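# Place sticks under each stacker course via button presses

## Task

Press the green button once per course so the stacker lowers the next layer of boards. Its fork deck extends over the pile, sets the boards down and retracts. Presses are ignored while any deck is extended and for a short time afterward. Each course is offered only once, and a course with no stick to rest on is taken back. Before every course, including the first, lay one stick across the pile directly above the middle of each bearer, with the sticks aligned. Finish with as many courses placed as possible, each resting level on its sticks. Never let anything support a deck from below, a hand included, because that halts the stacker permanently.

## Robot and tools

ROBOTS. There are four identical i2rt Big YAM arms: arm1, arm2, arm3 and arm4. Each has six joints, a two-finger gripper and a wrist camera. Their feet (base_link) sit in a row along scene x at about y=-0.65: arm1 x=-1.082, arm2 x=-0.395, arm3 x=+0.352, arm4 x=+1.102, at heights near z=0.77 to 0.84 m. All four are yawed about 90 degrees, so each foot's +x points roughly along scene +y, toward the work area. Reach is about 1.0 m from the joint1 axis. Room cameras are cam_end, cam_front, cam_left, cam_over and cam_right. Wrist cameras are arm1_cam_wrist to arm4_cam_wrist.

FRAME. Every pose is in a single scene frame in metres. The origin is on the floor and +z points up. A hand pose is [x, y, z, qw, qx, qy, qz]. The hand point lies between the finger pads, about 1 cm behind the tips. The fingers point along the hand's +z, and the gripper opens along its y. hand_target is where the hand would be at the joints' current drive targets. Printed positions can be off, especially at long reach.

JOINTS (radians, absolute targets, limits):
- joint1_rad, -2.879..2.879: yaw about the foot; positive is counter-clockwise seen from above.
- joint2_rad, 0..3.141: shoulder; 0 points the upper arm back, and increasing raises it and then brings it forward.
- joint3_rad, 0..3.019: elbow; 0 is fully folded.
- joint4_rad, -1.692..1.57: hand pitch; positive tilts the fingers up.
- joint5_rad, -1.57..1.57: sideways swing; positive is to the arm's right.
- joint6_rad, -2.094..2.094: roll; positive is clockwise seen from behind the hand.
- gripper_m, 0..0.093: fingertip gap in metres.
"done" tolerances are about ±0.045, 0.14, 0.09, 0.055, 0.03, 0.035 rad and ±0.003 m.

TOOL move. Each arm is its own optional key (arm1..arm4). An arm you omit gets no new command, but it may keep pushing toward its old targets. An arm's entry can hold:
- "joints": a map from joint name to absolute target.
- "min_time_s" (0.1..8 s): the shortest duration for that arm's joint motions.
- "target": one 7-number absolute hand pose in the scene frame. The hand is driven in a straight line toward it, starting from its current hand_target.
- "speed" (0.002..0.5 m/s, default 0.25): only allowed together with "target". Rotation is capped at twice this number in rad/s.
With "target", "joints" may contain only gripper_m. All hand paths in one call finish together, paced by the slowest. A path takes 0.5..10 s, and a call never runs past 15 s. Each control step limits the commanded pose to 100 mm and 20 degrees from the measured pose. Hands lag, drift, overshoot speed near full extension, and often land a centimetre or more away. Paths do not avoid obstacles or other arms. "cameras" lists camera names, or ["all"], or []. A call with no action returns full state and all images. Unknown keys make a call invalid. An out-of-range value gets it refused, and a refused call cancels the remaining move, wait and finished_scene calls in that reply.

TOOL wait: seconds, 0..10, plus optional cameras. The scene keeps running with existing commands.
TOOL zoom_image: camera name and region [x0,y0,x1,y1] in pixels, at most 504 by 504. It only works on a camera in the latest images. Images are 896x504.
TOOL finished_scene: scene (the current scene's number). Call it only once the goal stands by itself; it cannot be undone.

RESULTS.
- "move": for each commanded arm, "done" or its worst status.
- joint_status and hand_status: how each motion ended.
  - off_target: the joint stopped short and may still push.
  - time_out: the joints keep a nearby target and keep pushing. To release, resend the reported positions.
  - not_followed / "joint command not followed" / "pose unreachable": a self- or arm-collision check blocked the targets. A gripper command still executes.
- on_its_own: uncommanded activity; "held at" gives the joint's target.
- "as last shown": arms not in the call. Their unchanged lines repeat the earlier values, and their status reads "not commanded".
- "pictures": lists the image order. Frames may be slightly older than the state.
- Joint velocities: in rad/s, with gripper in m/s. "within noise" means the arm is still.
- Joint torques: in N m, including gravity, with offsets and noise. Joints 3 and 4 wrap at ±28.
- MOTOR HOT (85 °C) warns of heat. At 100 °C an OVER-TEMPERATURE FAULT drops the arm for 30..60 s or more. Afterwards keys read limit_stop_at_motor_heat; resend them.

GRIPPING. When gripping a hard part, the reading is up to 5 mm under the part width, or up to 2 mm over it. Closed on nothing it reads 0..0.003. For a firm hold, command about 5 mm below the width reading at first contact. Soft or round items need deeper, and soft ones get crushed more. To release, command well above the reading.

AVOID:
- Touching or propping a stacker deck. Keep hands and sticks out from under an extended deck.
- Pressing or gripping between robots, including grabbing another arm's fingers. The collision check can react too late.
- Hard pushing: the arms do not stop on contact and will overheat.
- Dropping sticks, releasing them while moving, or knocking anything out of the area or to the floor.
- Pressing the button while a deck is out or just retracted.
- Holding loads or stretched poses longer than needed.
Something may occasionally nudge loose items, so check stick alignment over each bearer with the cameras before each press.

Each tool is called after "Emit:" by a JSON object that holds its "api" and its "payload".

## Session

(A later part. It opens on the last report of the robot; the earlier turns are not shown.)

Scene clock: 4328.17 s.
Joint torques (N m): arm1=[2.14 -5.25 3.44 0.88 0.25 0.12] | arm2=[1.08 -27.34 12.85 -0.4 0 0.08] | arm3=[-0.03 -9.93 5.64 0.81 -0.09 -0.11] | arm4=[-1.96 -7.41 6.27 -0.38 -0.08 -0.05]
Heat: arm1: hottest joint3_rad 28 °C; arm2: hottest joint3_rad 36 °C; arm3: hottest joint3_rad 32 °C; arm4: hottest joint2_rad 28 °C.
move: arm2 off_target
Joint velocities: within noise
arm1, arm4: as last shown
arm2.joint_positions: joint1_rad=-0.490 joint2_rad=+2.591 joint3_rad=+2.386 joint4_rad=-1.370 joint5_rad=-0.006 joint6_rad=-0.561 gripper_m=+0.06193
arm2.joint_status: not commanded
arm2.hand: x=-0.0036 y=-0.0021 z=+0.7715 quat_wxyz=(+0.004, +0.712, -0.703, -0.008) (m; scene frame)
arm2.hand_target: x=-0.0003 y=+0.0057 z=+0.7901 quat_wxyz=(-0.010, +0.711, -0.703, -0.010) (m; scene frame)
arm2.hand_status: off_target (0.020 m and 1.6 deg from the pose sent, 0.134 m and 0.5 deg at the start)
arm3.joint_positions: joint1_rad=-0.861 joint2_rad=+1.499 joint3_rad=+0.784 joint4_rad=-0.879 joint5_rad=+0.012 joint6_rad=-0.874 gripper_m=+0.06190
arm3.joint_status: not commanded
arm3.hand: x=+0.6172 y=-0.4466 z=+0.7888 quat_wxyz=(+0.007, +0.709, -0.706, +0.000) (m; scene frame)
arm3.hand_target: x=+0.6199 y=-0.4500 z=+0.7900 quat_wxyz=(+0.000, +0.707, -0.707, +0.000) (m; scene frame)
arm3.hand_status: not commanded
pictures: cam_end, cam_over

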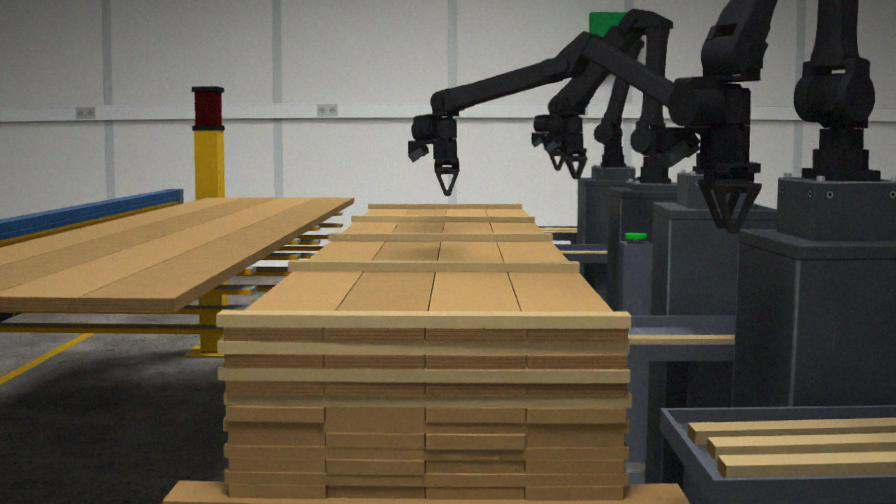

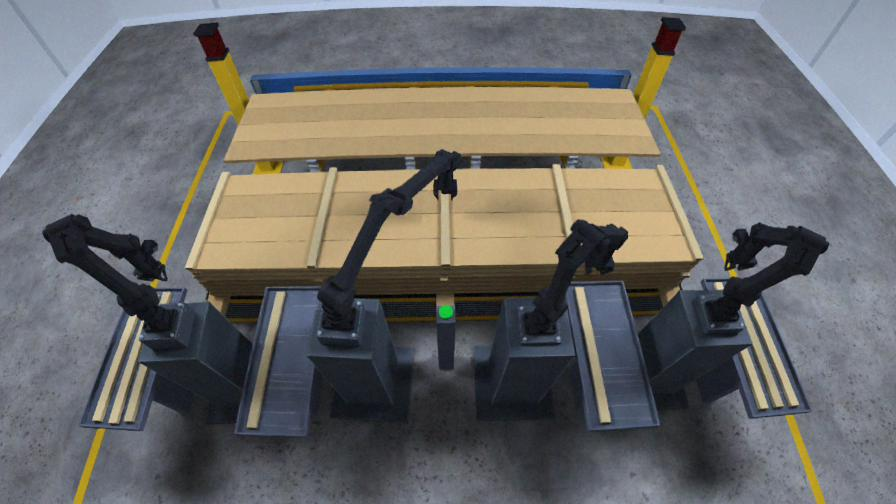

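Emit:
{"api": "move", "payload": {"arm2": {"target": [-0.42, -0.02, 0.81, 0, 0.7071, -0.7071, 0], "speed": 0.25}, "arm1": {"target": [-1.34, -0.67, 0.78, 0, 0.7071, -0.7071, 0], "speed": 0.25}, "arm4": {"target": [1.43, -0.67, 0.78, 0, 0.7071, -0.7071, 0], "speed": 0.25}, "cameras": []}}

Emit:
{"api": "move", "payload": {"arm2": {"target": [-0.70, -0.42, 0.81, 0, 0.7071, -0.7071, 0], "speed": 0.25}, "arm3": {"target": [0.30, -0.25, 0.84, 0, 0.7071, -0.7071, 0], "speed": 0.2, "joints": {"gripper_m": 0.0}}, "cameras": ["cam_over"]}}

Emit:
{"api": "move", "payload": {"arm2": {"target": [-0.72, -0.67, 0.76, 0, 0.7071, -0.7071, 0], "speed": 0.25}, "arm3": {"target": [-0.010, -0.535, 0.76, 0, 0.7071, -0.7071, 0], "speed": 0.2}, "cameras": ["cam_over", "cam_end", "cam_left", "cam_right"]}}

Scene clock: 4351.80 s.
Joint torques (N m): arm1=[2.14 -2.84 6.28 0.1 0.32 0.1] | arm2=[0.32 -22.3 8.91 0.31 0.04 0.18] | arm3=[0.03 -9.93 5.65 0.8 -0.09 -0.11] | arm4=[-1.79 -8.47 8.72 0.23 -0.12 -0.08]
Heat: arm1: hottest joint3_rad 28 °C; arm2: hottest joint3_rad 38 °C; arm3: hottest joint3_rad 32 °C; arm4: hottest joint2_rad 27 °C.
move: arm1 off_target; arm2 done; arm4 off_target
Joint velocities: within noise
arm1.joint_positions: joint1_rad=+1.496 joint2_rad=+1.490 joint3_rad=+0.426 joint4_rad=-0.534 joint5_rad=+0.003 joint6_rad=+1.567 gripper_m=+0.05994
arm1.joint_status: not commanded
arm1.hand: x=-1.3200 y=-0.6677 z=+0.7756 quat_wxyz=(-0.008, +0.707, -0.707, +0.011) (m; scene frame)
arm1.hand_target: x=-1.3394 y=-0.6700 z=+0.7805 quat_wxyz=(+0.000, +0.707, -0.707, +0.000) (m; scene frame)
arm1.hand_status: off_target (0.021 m and 1.6 deg from the pose sent, 0.252 m and 1.1 deg at the start)
arm2.joint_positions: joint1_rad=+0.107 joint2_rad=+2.176 joint3_rad=+1.680 joint4_rad=-1.098 joint5_rad=+0.007 joint6_rad=+0.029 gripper_m=+0.06193
arm2.joint_status: not commanded
arm2.hand: x=-0.4238 y=-0.0225 z=+0.8045 quat_wxyz=(+0.006, +0.714, -0.700, +0.005) (m; scene frame)
arm2.hand_target: x=-0.4201 y=-0.0201 z=+0.8101 quat_wxyz=(+0.000, +0.707, -0.707, +0.000) (m; scene frame)
arm2.hand_status: done (0.007 m and 1.5 deg from the pose sent, 0.419 m and 1.3 deg at the start)
arm3: as last shown
arm4.joint_positions: joint1_rad=-1.601 joint2_rad=+1.514 joint3_rad=+0.661 joint4_rad=-0.751 joint5_rad=-0.001 joint6_rad=-1.622 gripper_m=+0.05991
arm4.joint_status: not commanded
arm4.hand: x=+1.4124 y=-0.6655 z=+0.7771 quat_wxyz=(+0.009, +0.708, -0.706, -0.009) (m; scene frame)
arm4.hand_target: x=+1.4294 y=-0.6700 z=+0.7804 quat_wxyz=(+0.000, +0.707, -0.707, +0.000) (m; scene frame)
arm4.hand_status: off_target (0.018 m and 1.5 deg from the pose sent, 0.294 m and 0.3 deg at the start)
pictures: none
No camera images: "cameras" was empty.

Scene clock: 4354.83 s.
Joint torques (N m): arm1=[2.2 -2.96 6.24 0.09 0.32 0.12] | arm2=[1.08 -12.45 7.05 0.4 0.11 0.16] | arm3=[1.49 -8.94 10.3 0.06 0.13 0.1] | arm4=[-1.79 -8.41 8.7 0.23 -0.11 -0.05]
Heat: arm1: hottest joint3_rad 28 °C; arm2: hottest joint3_rad 37 °C; arm3: hottest joint3_rad 32 °C; arm4: hottest joint3_rad 28 °C.
move: arm2 done; arm3 off_target
Joint velocities: within noise
arm1, arm4: as last shown
arm2.joint_positions: joint1_rad=+0.986 joint2_rad=+1.654 joint3_rad=+0.841 joint4_rad=-0.786 joint5_rad=-0.003 joint6_rad=+0.922 gripper_m=+0.06193
arm2.joint_status: not commanded
arm2.hand: x=-0.6965 y=-0.4196 z=+0.8080 quat_wxyz=(+0.001, +0.709, -0.705, +0.008) (m; scene frame)
arm2.hand_target: x=-0.6999 y=-0.4200 z=+0.8100 quat_wxyz=(+0.000, +0.707, -0.707, +0.000) (m; scene frame)
arm2.hand_status: done (0.004 m and 1.0 deg from the pose sent, 0.484 m and 1.5 deg at the start)
arm3.joint_positions: joint1_rad=+0.125 joint2_rad=+1.562 joint3_rad=+1.001 joint4_rad=-1.033 joint5_rad=-0.005 joint6_rad=+0.114 gripper_m=+0.00025
arm3.joint_status: all done
arm3.hand: x=+0.3047 y=-0.2661 z=+0.8352 quat_wxyz=(+0.004, +0.708, -0.706, +0.003) (m; scene frame)
arm3.hand_target: x=+0.3000 y=-0.2505 z=+0.8401 quat_wxyz=(+0.000, +0.707, -0.707, +0.000) (m; scene frame)
arm3.hand_status: off_target (0.017 m and 0.6 deg from the pose sent, 0.377 m and 0.9 deg at the start)
pictures: cam_over

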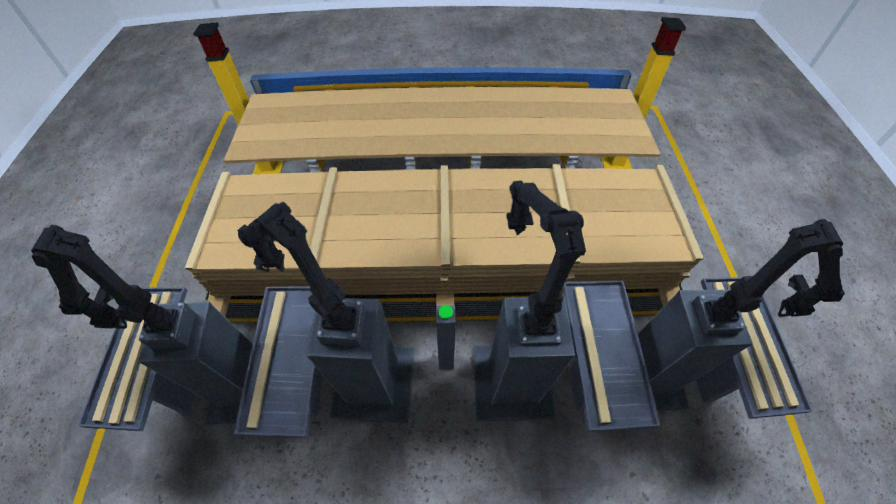

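Scene clock: 4357.97 s.
Joint torques (N m): arm1=[2.2 -3.25 6.28 0.1 0.32 0.1] | arm2=[1.32 -9.29 5.9 0.4 0 0.19] | arm3=[1.49 -8.12 8.32 0.66 0.19 0.07] | arm4=[-1.79 -8.47 8.7 0.23 -0.12 -0.05]
Heat: arm1: hottest joint3_rad 28 °C; arm2: hottest joint3_rad 37 °C; arm3: hottest joint3_rad 32 °C; arm4: hottest joint3_rad 28 °C.
move: arm2 done; arm3 off_target
Joint velocities: within noise
arm1, arm4: as last shown
arm2.joint_positions: joint1_rad=+1.692 joint2_rad=+1.650 joint3_rad=+0.652 joint4_rad=-0.584 joint5_rad=-0.007 joint6_rad=+1.632 gripper_m=+0.06193
arm2.joint_status: not commanded
arm2.hand: x=-0.7188 y=-0.6659 z=+0.7633 quat_wxyz=(+0.000, +0.708, -0.706, +0.000) (m; scene frame)
arm2.hand_target: x=-0.7200 y=-0.6699 z=+0.7601 quat_wxyz=(+0.000, +0.707, -0.707, +0.000) (m; scene frame)
arm2.hand_status: done (0.005 m and 0.1 deg from the pose sent, 0.256 m and 1.0 deg at the start)
arm3.joint_positions: joint1_rad=+1.216 joint2_rad=+1.610 joint3_rad=+0.819 joint4_rad=-0.805 joint5_rad=-0.015 joint6_rad=+1.208 gripper_m=+0.00025
arm3.joint_status: not commanded
arm3.hand: x=+0.0084 y=-0.5382 z=+0.7592 quat_wxyz=(-0.003, +0.707, -0.707, +0.010) (m; scene frame)
arm3.hand_target: x=-0.0095 y=-0.5352 z=+0.7604 quat_wxyz=(+0.000, +0.707, -0.707, +0.000) (m; scene frame)
arm3.hand_status: off_target (0.019 m and 1.2 deg from the pose sent, 0.421 m and 0.6 deg at the start)
pictures: cam_end, cam_left, cam_over, cam_right

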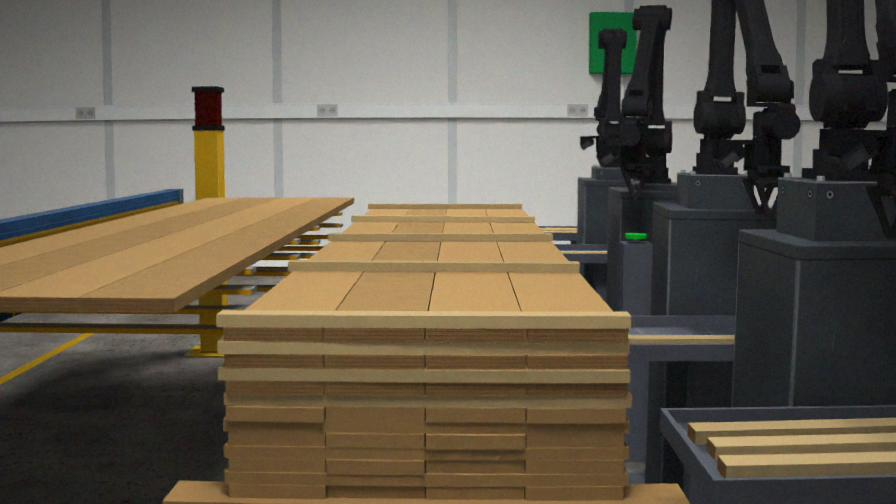

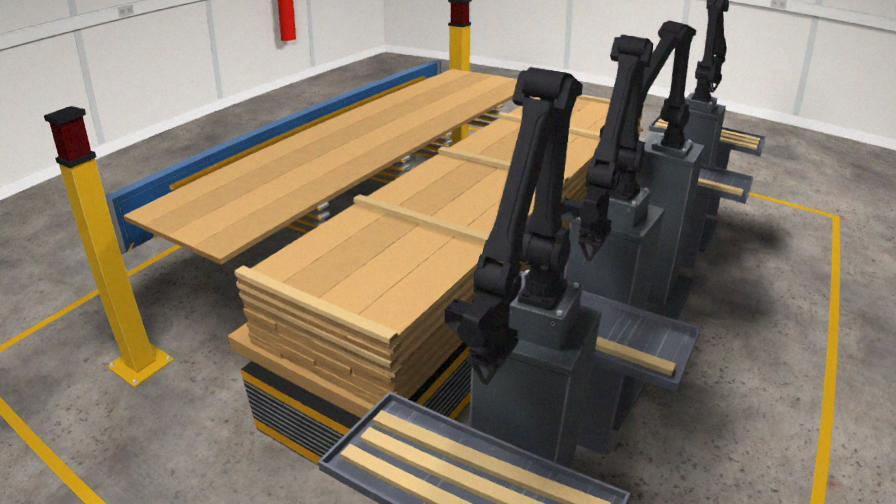

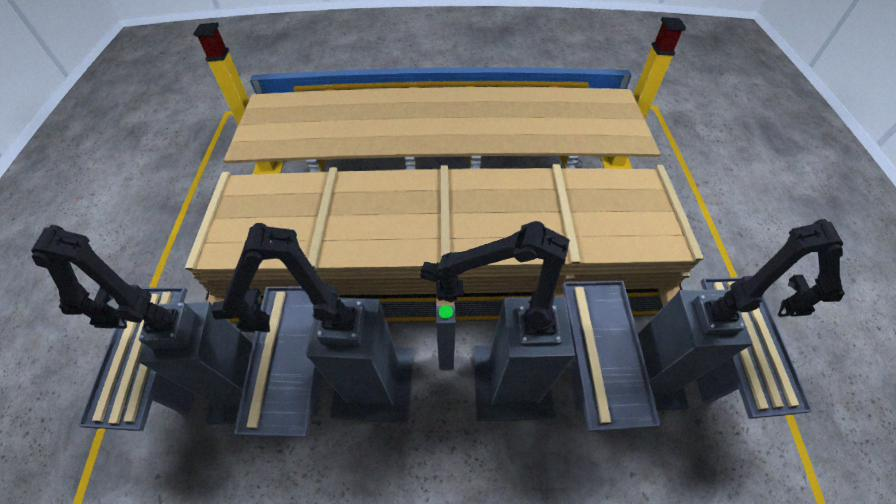

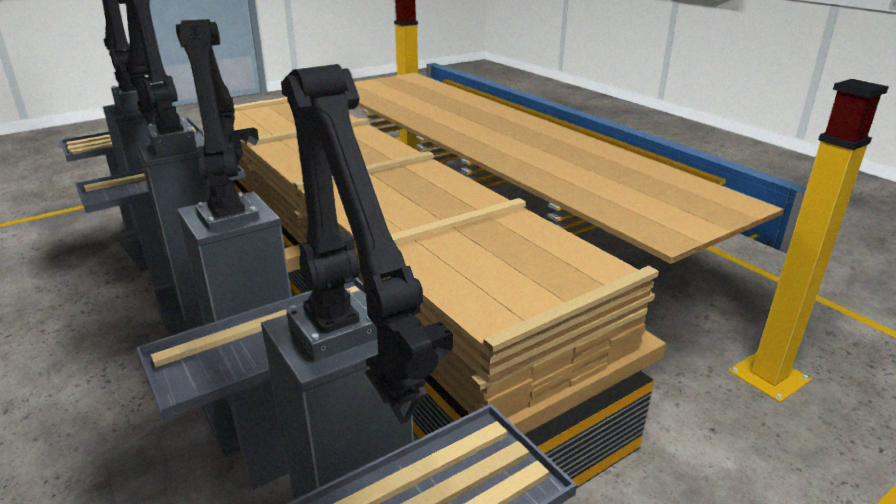

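Emit:
{"api": "move", "payload": {"arm3": {"target": [-0.029, -0.538, 0.67, 0, 0.7071, -0.7071, 0], "speed": 0.1}, "cameras": []}}

Emit:
{"api": "move", "payload": {"arm3": {"target": [-0.029, -0.540, 0.650, 0, 0.7071, -0.7071, 0], "speed": 0.05}, "cameras": []}}

Emit:
{"api": "move", "payload": {"arm3": {"target": [-0.029, -0.540, 0.635, 0, 0.7071, -0.7071, 0], "speed": 0.05}, "cameras": ["cam_over", "cam_end"]}}

Emit:
{"api": "wait", "payload": {"seconds": 4, "cameras": ["cam_over", "cam_end"]}}

Emit:
{"api": "wait", "payload": {"seconds": 6, "cameras": ["cam_over", "cam_end", "cam_left", "cam_right"]}}

Scene clock: 4374.70 s.
Joint torques (N m): arm1=[2.26 -3.14 6.3 0.08 0.32 0.12] | arm2=[1.32 -9.29 5.9 0.39 0 0.18] | arm3=[1.67 -9.99 6.2 0.75 0.19 0.09] | arm4=[-1.79 -8.47 8.72 0.21 -0.12 -0.05]
Heat: arm1: hottest joint3_rad 29 °C; arm2: hottest joint3_rad 34 °C; arm3: hottest joint3_rad 34 °C; arm4: hottest joint3_rad 28 °C.
move: arm3 off_target
Joint velocities: within noise
arm1, arm2, arm4: as last shown
arm2.hand_target: x=-0.7199 y=-0.6699 z=+0.7601 quat_wxyz=(+0.000, +0.707, -0.707, +0.000) (m; scene frame)
arm3.joint_positions: joint1_rad=+1.239 joint2_rad=+1.854 joint3_rad=+0.833 joint4_rad=-0.568 joint5_rad=-0.015 joint6_rad=+1.234 gripper_m=+0.00025
arm3.joint_status: not commanded
arm3.hand: x=-0.0144 y=-0.5378 z=+0.6740 quat_wxyz=(-0.002, +0.706, -0.709, +0.007) (m; scene frame)
arm3.hand_target: x=-0.0286 y=-0.5382 z=+0.6704 quat_wxyz=(+0.000, +0.707, -0.707, +0.000) (m; scene frame)
arm3.hand_status: off_target (0.015 m and 0.9 deg from the pose sent, 0.097 m and 1.2 deg at the start)
pictures: none
No camera images: "cameras" was empty.

Scene clock: 4375.67 s.
Joint torques (N m): arm1=[2.26 -3.02 6.24 0.16 0.33 0.12] | arm2=[1.26 -9.29 5.91 0.39 0 0.18] | arm3=[1.79 -9 5.7 0.98 0.17 0.09] | arm4=[-1.79 -8.47 8.7 0.24 -0.11 -0.05]
Heat: arm1: hottest joint3_rad 29 °C; arm2: hottest joint3_rad 34 °C; arm3: hottest joint3_rad 34 °C; arm4: hottest joint3_rad 29 °C.
move: arm3 off_target
Joint velocities: within noise
arm1, arm2, arm4: as last shown
arm3.joint_positions: joint1_rad=+1.243 joint2_rad=+1.891 joint3_rad=+0.833 joint4_rad=-0.520 joint5_rad=-0.015 joint6_rad=+1.239 gripper_m=+0.00024
arm3.joint_status: not commanded
arm3.hand: x=-0.0180 y=-0.5380 z=+0.6603 quat_wxyz=(+0.000, +0.705, -0.709, +0.002) (m; scene frame)
arm3.hand_target: x=-0.0285 y=-0.5402 z=+0.6505 quat_wxyz=(+0.000, +0.707, -0.707, +0.000) (m; scene frame)
arm3.hand_status: off_target (0.015 m and 0.4 deg from the pose sent, 0.028 m and 0.8 deg at the start)
pictures: none
No camera images: "cameras" was empty.

Scene clock: 4376.63 s.
Joint torques (N m): arm1=[2.02 -3.08 6.28 0.03 0.3 0.1] | arm2=[1.26 -9.23 5.9 0.4 0 0.18] | arm3=[1.85 -6.48 5.52 1.58 0.17 0.08] | arm4=[-1.85 -8.47 8.7 0.21 -0.12 -0.05]
Heat: arm1: hottest joint3_rad 29 °C; arm2: hottest joint3_rad 34 °C; arm3: hottest joint3_rad 34 °C; arm4: hottest joint3_rad 29 °C.
move: arm3 off_target
Joint velocities: within noise
arm1, arm2, arm4: as last shown
arm3.joint_positions: joint1_rad=+1.243 joint2_rad=+1.896 joint3_rad=+0.834 joint4_rad=-0.498 joint5_rad=-0.014 joint6_rad=+1.240 gripper_m=+0.00024
arm3.joint_status: not commanded
arm3.hand: x=-0.0224 y=-0.5363 z=+0.6585 quat_wxyz=(+0.004, +0.705, -0.709, -0.006) (m; scene frame)
arm3.hand_target: x=-0.0276 y=-0.5403 z=+0.6364 quat_wxyz=(+0.000, +0.707, -0.707, +0.000) (m; scene frame)
arm3.hand_status: off_target (0.025 m and 0.9 deg from the pose sent, 0.028 m and 0.4 deg at the start)
pictures: cam_end, cam_over

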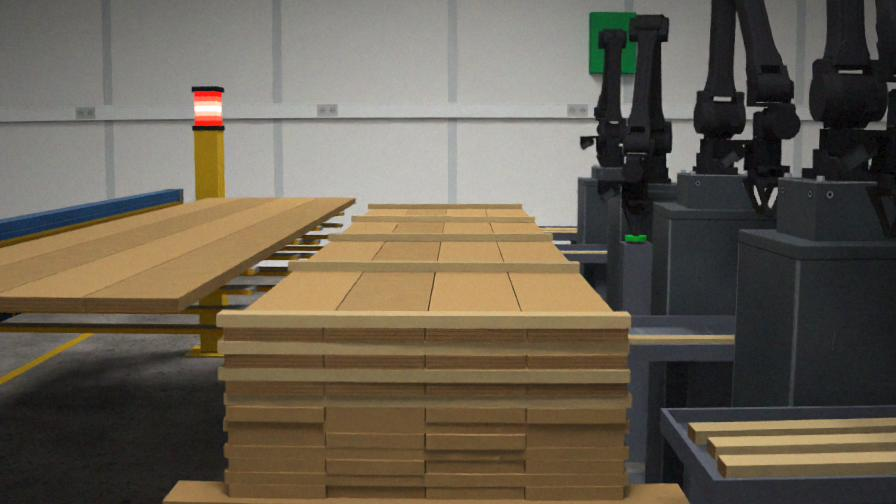

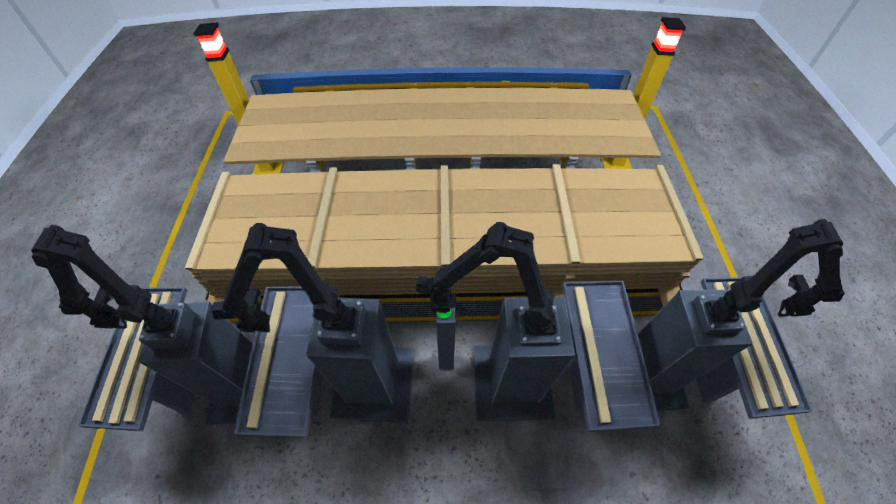

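Scene clock: 4380.63 s.
Joint torques (N m): arm1=[2.02 -3.19 6.28 0.13 0.31 0.11] | arm2=[1.26 -9.29 5.9 0.39 0 0.18] | arm3=[1.79 -6.48 5.5 1.59 0.17 0.08] | arm4=[-1.79 -8.47 8.7 0.21 -0.11 -0.05]
Heat: arm1: hottest joint3_rad 29 °C; arm2: hottest joint3_rad 34 °C; arm3: hottest joint3_rad 34 °C; arm4: hottest joint3_rad 29 °C.
Joint velocities: within noise
arm1.joint_positions: joint1_rad=+1.496 joint2_rad=+1.490 joint3_rad=+0.426 joint4_rad=-0.534 joint5_rad=+0.003 joint6_rad=+1.567 gripper_m=+0.05994
arm1.joint_status: not commanded
arm1.hand: x=-1.3200 y=-0.6677 z=+0.7756 quat_wxyz=(-0.008, +0.707, -0.707, +0.011) (m; scene frame)
arm1.hand_target: x=-1.3394 y=-0.6700 z=+0.7805 quat_wxyz=(+0.000, +0.707, -0.707, +0.000) (m; scene frame)
arm1.hand_status: not commanded
arm2.joint_positions: joint1_rad=+1.692 joint2_rad=+1.650 joint3_rad=+0.652 joint4_rad=-0.584 joint5_rad=-0.007 joint6_rad=+1.632 gripper_m=+0.06193
arm2.joint_status: not commanded
arm2.hand: x=-0.7188 y=-0.6659 z=+0.7633 quat_wxyz=(+0.000, +0.708, -0.706, +0.000) (m; scene frame)
arm2.hand_target: x=-0.7199 y=-0.6699 z=+0.7601 quat_wxyz=(+0.000, +0.707, -0.707, +0.000) (m; scene frame)
arm2.hand_status: not commanded
arm3.joint_positions: joint1_rad=+1.243 joint2_rad=+1.896 joint3_rad=+0.834 joint4_rad=-0.498 joint5_rad=-0.014 joint6_rad=+1.240 gripper_m=+0.00024
arm3.joint_status: not commanded
arm3.hand: x=-0.0224 y=-0.5363 z=+0.6585 quat_wxyz=(+0.004, +0.705, -0.709, -0.006) (m; scene frame)
arm3.hand_target: x=-0.0275 y=-0.5403 z=+0.6364 quat_wxyz=(+0.000, +0.707, -0.707, +0.000) (m; scene frame)
arm3.hand_status: off_target (0.025 m and 0.9 deg from the pose sent, 0.028 m and 0.4 deg at the start)
arm4.joint_positions: joint1_rad=-1.601 joint2_rad=+1.514 joint3_rad=+0.661 joint4_rad=-0.751 joint5_rad=-0.001 joint6_rad=-1.622 gripper_m=+0.05991
arm4.joint_status: not commanded
arm4.hand: x=+1.4124 y=-0.6655 z=+0.7771 quat_wxyz=(+0.009, +0.708, -0.706, -0.009) (m; scene frame)
arm4.hand_target: x=+1.4294 y=-0.6700 z=+0.7804 quat_wxyz=(+0.000, +0.707, -0.707, +0.000) (m; scene frame)
arm4.hand_status: not commanded
wait: 4.00 s; at rest by 0.27 s
pictures: cam_end, cam_over

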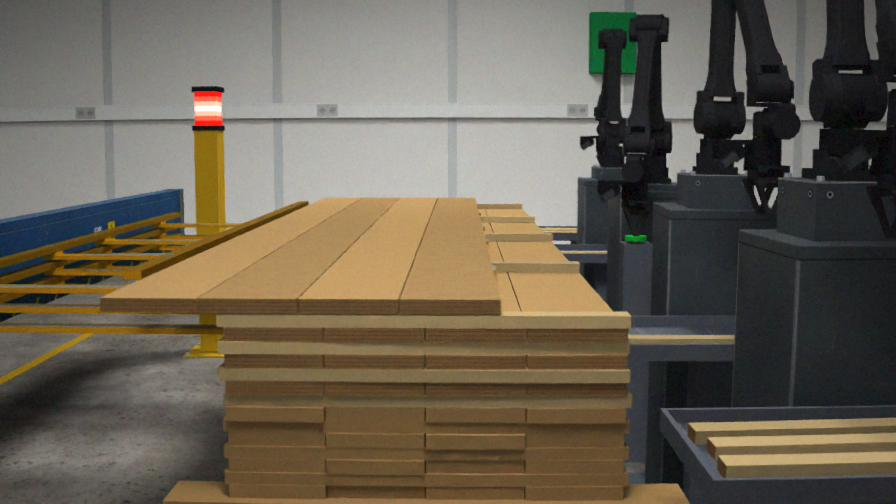

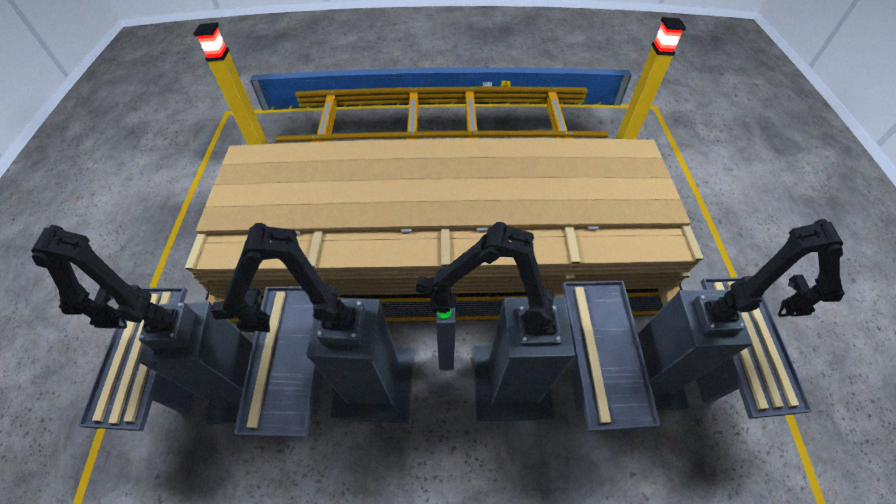

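Scene clock: 4386.63 s.
Joint torques (N m): arm1=[2.26 -3.02 6.26 0.12 0.32 0.11] | arm2=[1.26 -9.29 5.9 0.4 0 0.18] | arm3=[1.85 -6.42 5.52 1.61 0.17 0.09] | arm4=[-1.79 -8.53 8.7 0.23 -0.11 -0.05]
Heat: arm1: hottest joint3_rad 30 °C; arm2: hottest joint3_rad 33 °C; arm3: hottest joint3_rad 33 °C; arm4: hottest joint3_rad 29 °C.
Joint velocities: within noise
arm1.joint_positions: joint1_rad=+1.496 joint2_rad=+1.490 joint3_rad=+0.426 joint4_rad=-0.534 joint5_rad=+0.003 joint6_rad=+1.567 gripper_m=+0.05994
arm1.joint_status: not commanded
arm1.hand: x=-1.3200 y=-0.6677 z=+0.7756 quat_wxyz=(-0.008, +0.707, -0.707, +0.011) (m; scene frame)
arm1.hand_target: x=-1.3394 y=-0.6700 z=+0.7805 quat_wxyz=(+0.000, +0.707, -0.707, +0.000) (m; scene frame)
arm1.hand_status: not commanded
arm2.joint_positions: joint1_rad=+1.692 joint2_rad=+1.650 joint3_rad=+0.652 joint4_rad=-0.584 joint5_rad=-0.007 joint6_rad=+1.632 gripper_m=+0.06193
arm2.joint_status: not commanded
arm2.hand: x=-0.7188 y=-0.6659 z=+0.7633 quat_wxyz=(+0.000, +0.708, -0.706, +0.000) (m; scene frame)
arm2.hand_target: x=-0.7199 y=-0.6699 z=+0.7601 quat_wxyz=(+0.000, +0.707, -0.707, +0.000) (m; scene frame)
arm2.hand_status: not commanded
arm3.joint_positions: joint1_rad=+1.243 joint2_rad=+1.896 joint3_rad=+0.834 joint4_rad=-0.498 joint5_rad=-0.014 joint6_rad=+1.240 gripper_m=+0.00024
arm3.joint_status: not commanded
arm3.hand: x=-0.0224 y=-0.5363 z=+0.6585 quat_wxyz=(+0.004, +0.705, -0.709, -0.006) (m; scene frame)
arm3.hand_target: x=-0.0275 y=-0.5403 z=+0.6364 quat_wxyz=(+0.000, +0.707, -0.707, +0.000) (m; scene frame)
arm3.hand_status: off_target (0.025 m and 0.9 deg from the pose sent, 0.028 m and 0.4 deg at the start)
arm4.joint_positions: joint1_rad=-1.601 joint2_rad=+1.514 joint3_rad=+0.661 joint4_rad=-0.751 joint5_rad=-0.001 joint6_rad=-1.622 gripper_m=+0.05991
arm4.joint_status: not commanded
arm4.hand: x=+1.4124 y=-0.6655 z=+0.7771 quat_wxyz=(+0.009, +0.708, -0.706, -0.009) (m; scene frame)
arm4.hand_target: x=+1.4294 y=-0.6700 z=+0.7804 quat_wxyz=(+0.000, +0.707, -0.707, +0.000) (m; scene frame)
arm4.hand_status: not commanded
wait: 6.00 s; at rest by 0.27 s
pictures: cam_end, cam_left, cam_over, cam_right

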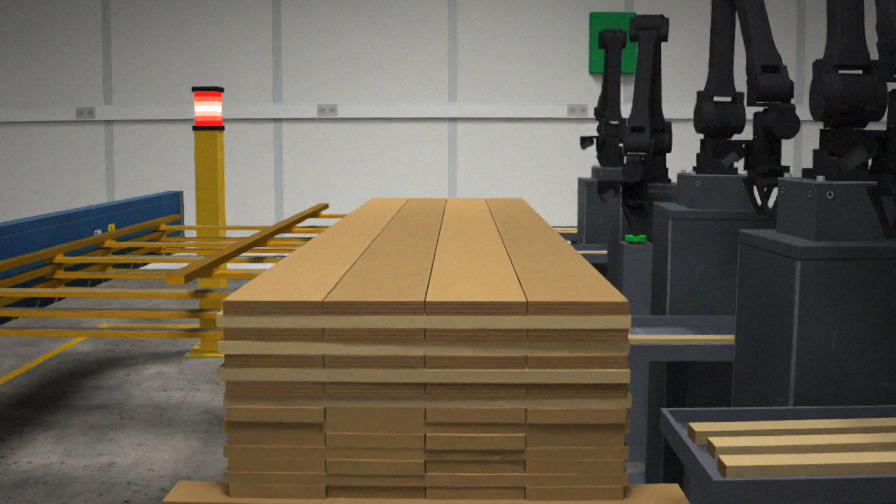

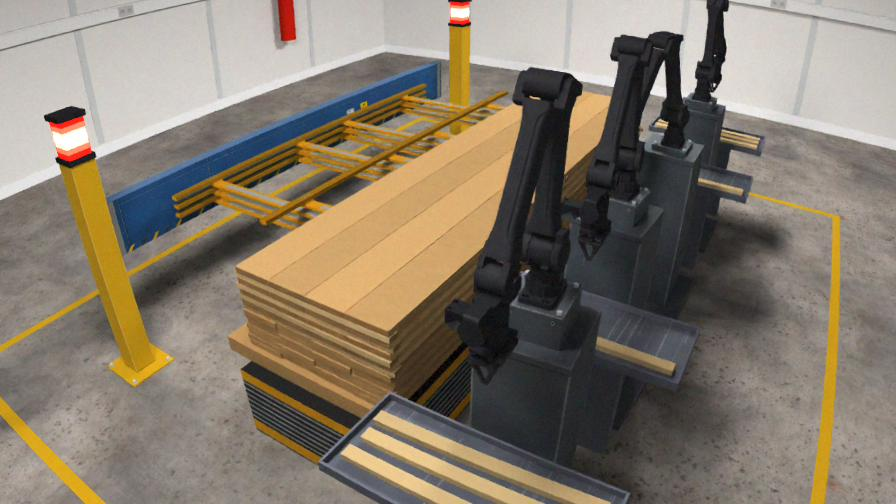

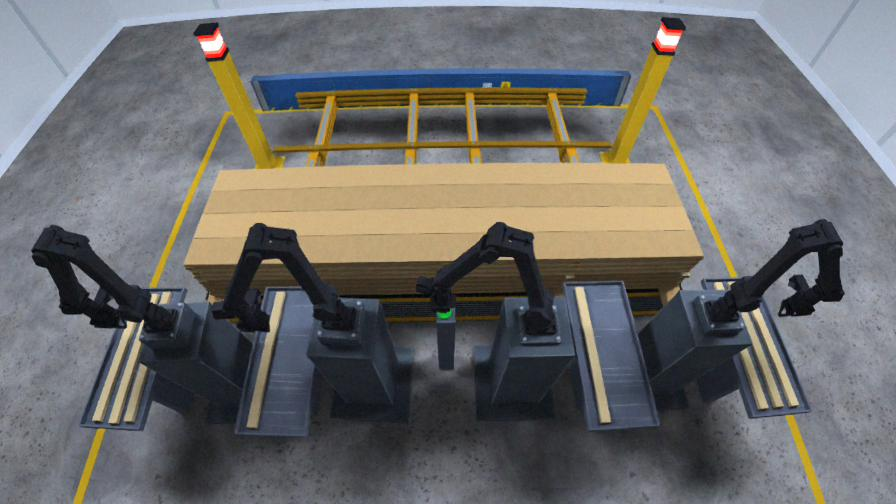

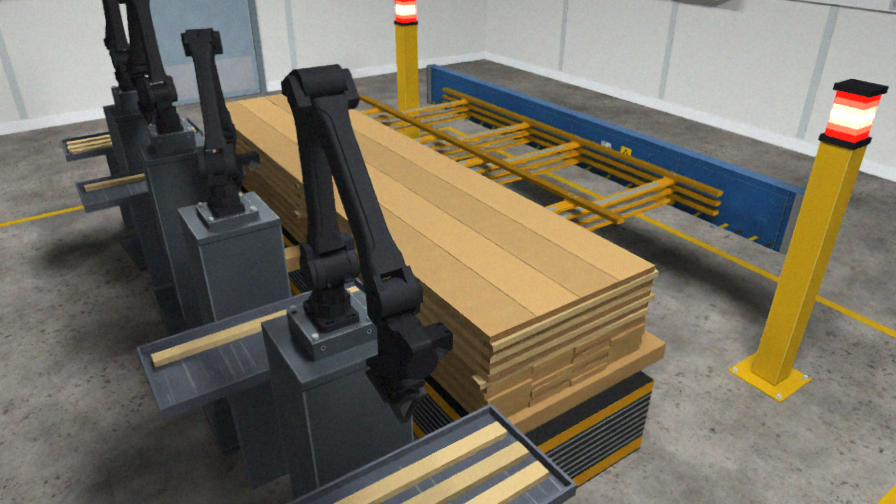

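Emit:
{"api": "move", "payload": {"arm3": {"target": [-0.010, -0.545, 0.79, 0, 0.7071, -0.7071, 0], "speed": 0.15}, "cameras": ["cam_over", "cam_end"]}}

Emit:
{"api": "wait", "payload": {"seconds": 3, "cameras": ["cam_over", "cam_end", "cam_front"]}}

Emit:
{"api": "zoom_image", "payload": {"camera": "cam_over", "region": [180, 60, 720, 340]}}

Scene clock: 4395.97 s.
Joint torques (N m): arm1=[2.32 -3.02 6.22 0.13 0.31 0.11] | arm2=[1.26 -9.29 5.9 0.39 0 0.18] | arm3=[1.2 -10.64 8.69 0.03 0.16 0.01] | arm4=[-1.79 -8.53 8.7 0.23 -0.12 -0.06]
Heat: arm1: hottest joint3_rad 30 °C; arm2: hottest joint3_rad 33 °C; arm3: hottest joint3_rad 33 °C; arm4: hottest joint3_rad 29 °C.
move: arm3 off_target
Joint velocities: within noise
arm1, arm2, arm4: as last shown
arm3.joint_positions: joint1_rad=+1.243 joint2_rad=+1.573 joint3_rad=+0.837 joint4_rad=-0.873 joint5_rad=-0.014 joint6_rad=+1.240 gripper_m=+0.00024
arm3.joint_status: not commanded
arm3.hand: x=+0.0078 y=-0.5485 z=+0.7770 quat_wxyz=(-0.007, +0.705, -0.709, +0.016) (m; scene frame)
arm3.hand_target: x=-0.0094 y=-0.5452 z=+0.7902 quat_wxyz=(+0.000, +0.707, -0.707, +0.000) (m; scene frame)
arm3.hand_status: off_target (0.022 m and 2.0 deg from the pose sent, 0.132 m and 0.9 deg at the start)
pictures: cam_end, cam_over

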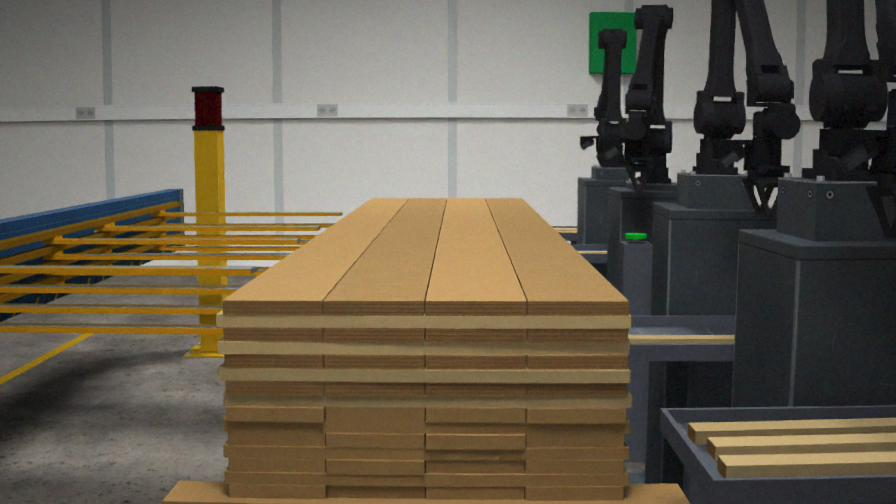

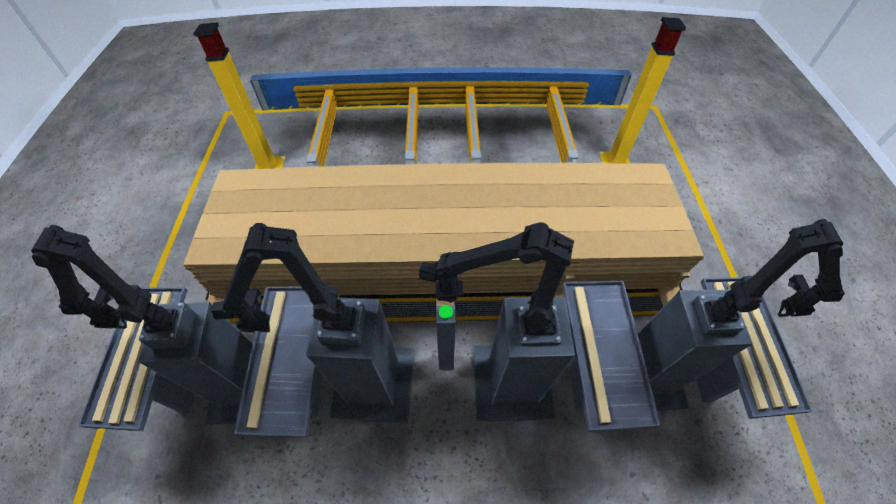

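Scene clock: 4398.97 s.
Joint torques (N m): arm1=[2.26 -3.14 6.3 0.13 0.32 0.13] | arm2=[1.26 -9.29 5.9 0.39 0 0.18] | arm3=[1.2 -10.52 8.7 -0.02 0.16 0.01] | arm4=[-1.85 -8.53 8.7 0.23 -0.11 -0.05]
Heat: arm1: hottest joint3_rad 30 °C; arm2: hottest joint3_rad 32 °C; arm3: hottest joint3_rad 33 °C; arm4: hottest joint3_rad 29 °C.
Joint velocities: within noise
arm1.joint_positions: joint1_rad=+1.496 joint2_rad=+1.490 joint3_rad=+0.426 joint4_rad=-0.534 joint5_rad=+0.003 joint6_rad=+1.567 gripper_m=+0.05994
arm1.joint_status: not commanded
arm1.hand: x=-1.3200 y=-0.6677 z=+0.7756 quat_wxyz=(-0.008, +0.707, -0.707, +0.011) (m; scene frame)
arm1.hand_target: x=-1.3394 y=-0.6700 z=+0.7805 quat_wxyz=(+0.000, +0.707, -0.707, +0.000) (m; scene frame)
arm1.hand_status: not commanded
arm2.joint_positions: joint1_rad=+1.692 joint2_rad=+1.650 joint3_rad=+0.652 joint4_rad=-0.584 joint5_rad=-0.007 joint6_rad=+1.632 gripper_m=+0.06193
arm2.joint_status: not commanded
arm2.hand: x=-0.7188 y=-0.6659 z=+0.7633 quat_wxyz=(+0.000, +0.708, -0.706, +0.000) (m; scene frame)
arm2.hand_target: x=-0.7199 y=-0.6699 z=+0.7601 quat_wxyz=(+0.000, +0.707, -0.707, +0.000) (m; scene frame)
arm2.hand_status: not commanded
arm3.joint_positions: joint1_rad=+1.243 joint2_rad=+1.573 joint3_rad=+0.837 joint4_rad=-0.873 joint5_rad=-0.014 joint6_rad=+1.240 gripper_m=+0.00024
arm3.joint_status: not commanded
arm3.hand: x=+0.0078 y=-0.5485 z=+0.7770 quat_wxyz=(-0.007, +0.705, -0.709, +0.016) (m; scene frame)
arm3.hand_target: x=-0.0094 y=-0.5451 z=+0.7902 quat_wxyz=(+0.000, +0.707, -0.707, +0.000) (m; scene frame)
arm3.hand_status: off_target (0.022 m and 2.0 deg from the pose sent, 0.132 m and 0.9 deg at the start)
arm4.joint_positions: joint1_rad=-1.601 joint2_rad=+1.514 joint3_rad=+0.661 joint4_rad=-0.751 joint5_rad=-0.001 joint6_rad=-1.622 gripper_m=+0.05991
arm4.joint_status: not commanded
arm4.hand: x=+1.4124 y=-0.6655 z=+0.7771 quat_wxyz=(+0.009, +0.708, -0.706, -0.009) (m; scene frame)
arm4.hand_target: x=+1.4294 y=-0.6700 z=+0.7804 quat_wxyz=(+0.000, +0.707, -0.707, +0.000) (m; scene frame)
arm4.hand_status: not commanded
wait: 3.00 s; at rest by 0.27 s
pictures: cam_end, cam_front, cam_over

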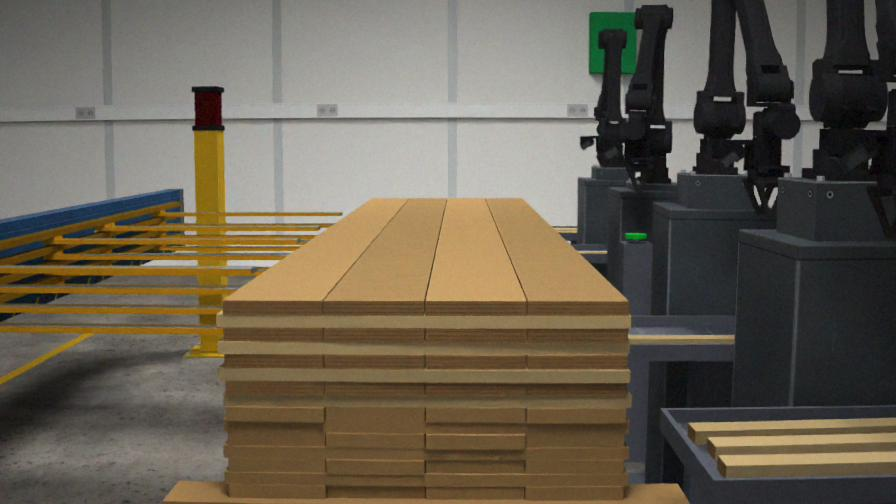

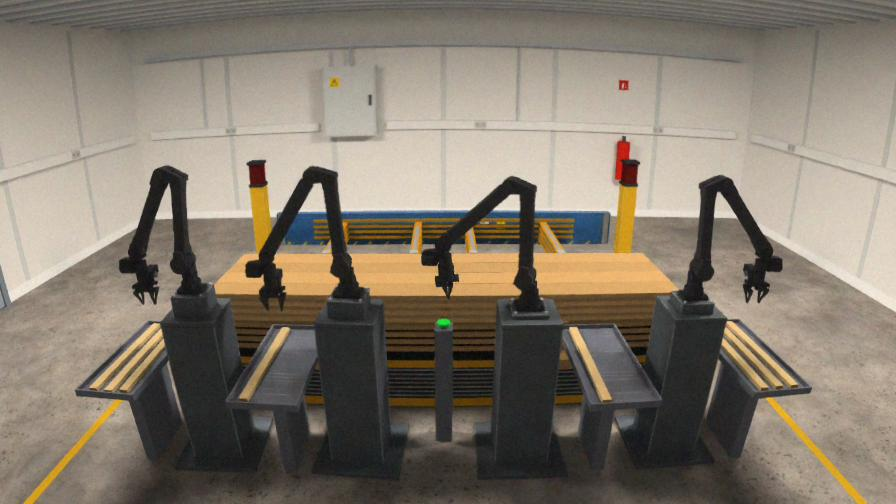

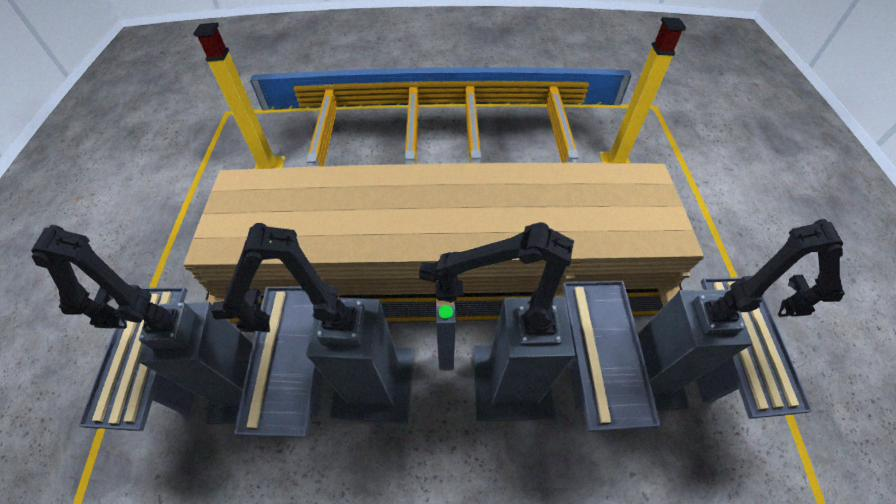

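Region (180, 60, 720, 340) is 540x280 pixels. A region can be at most 504 by 504 pixels.

Emit:
{"api": "finished_scene", "payload": {"scene": 1}}

The scene is finished: the task was done.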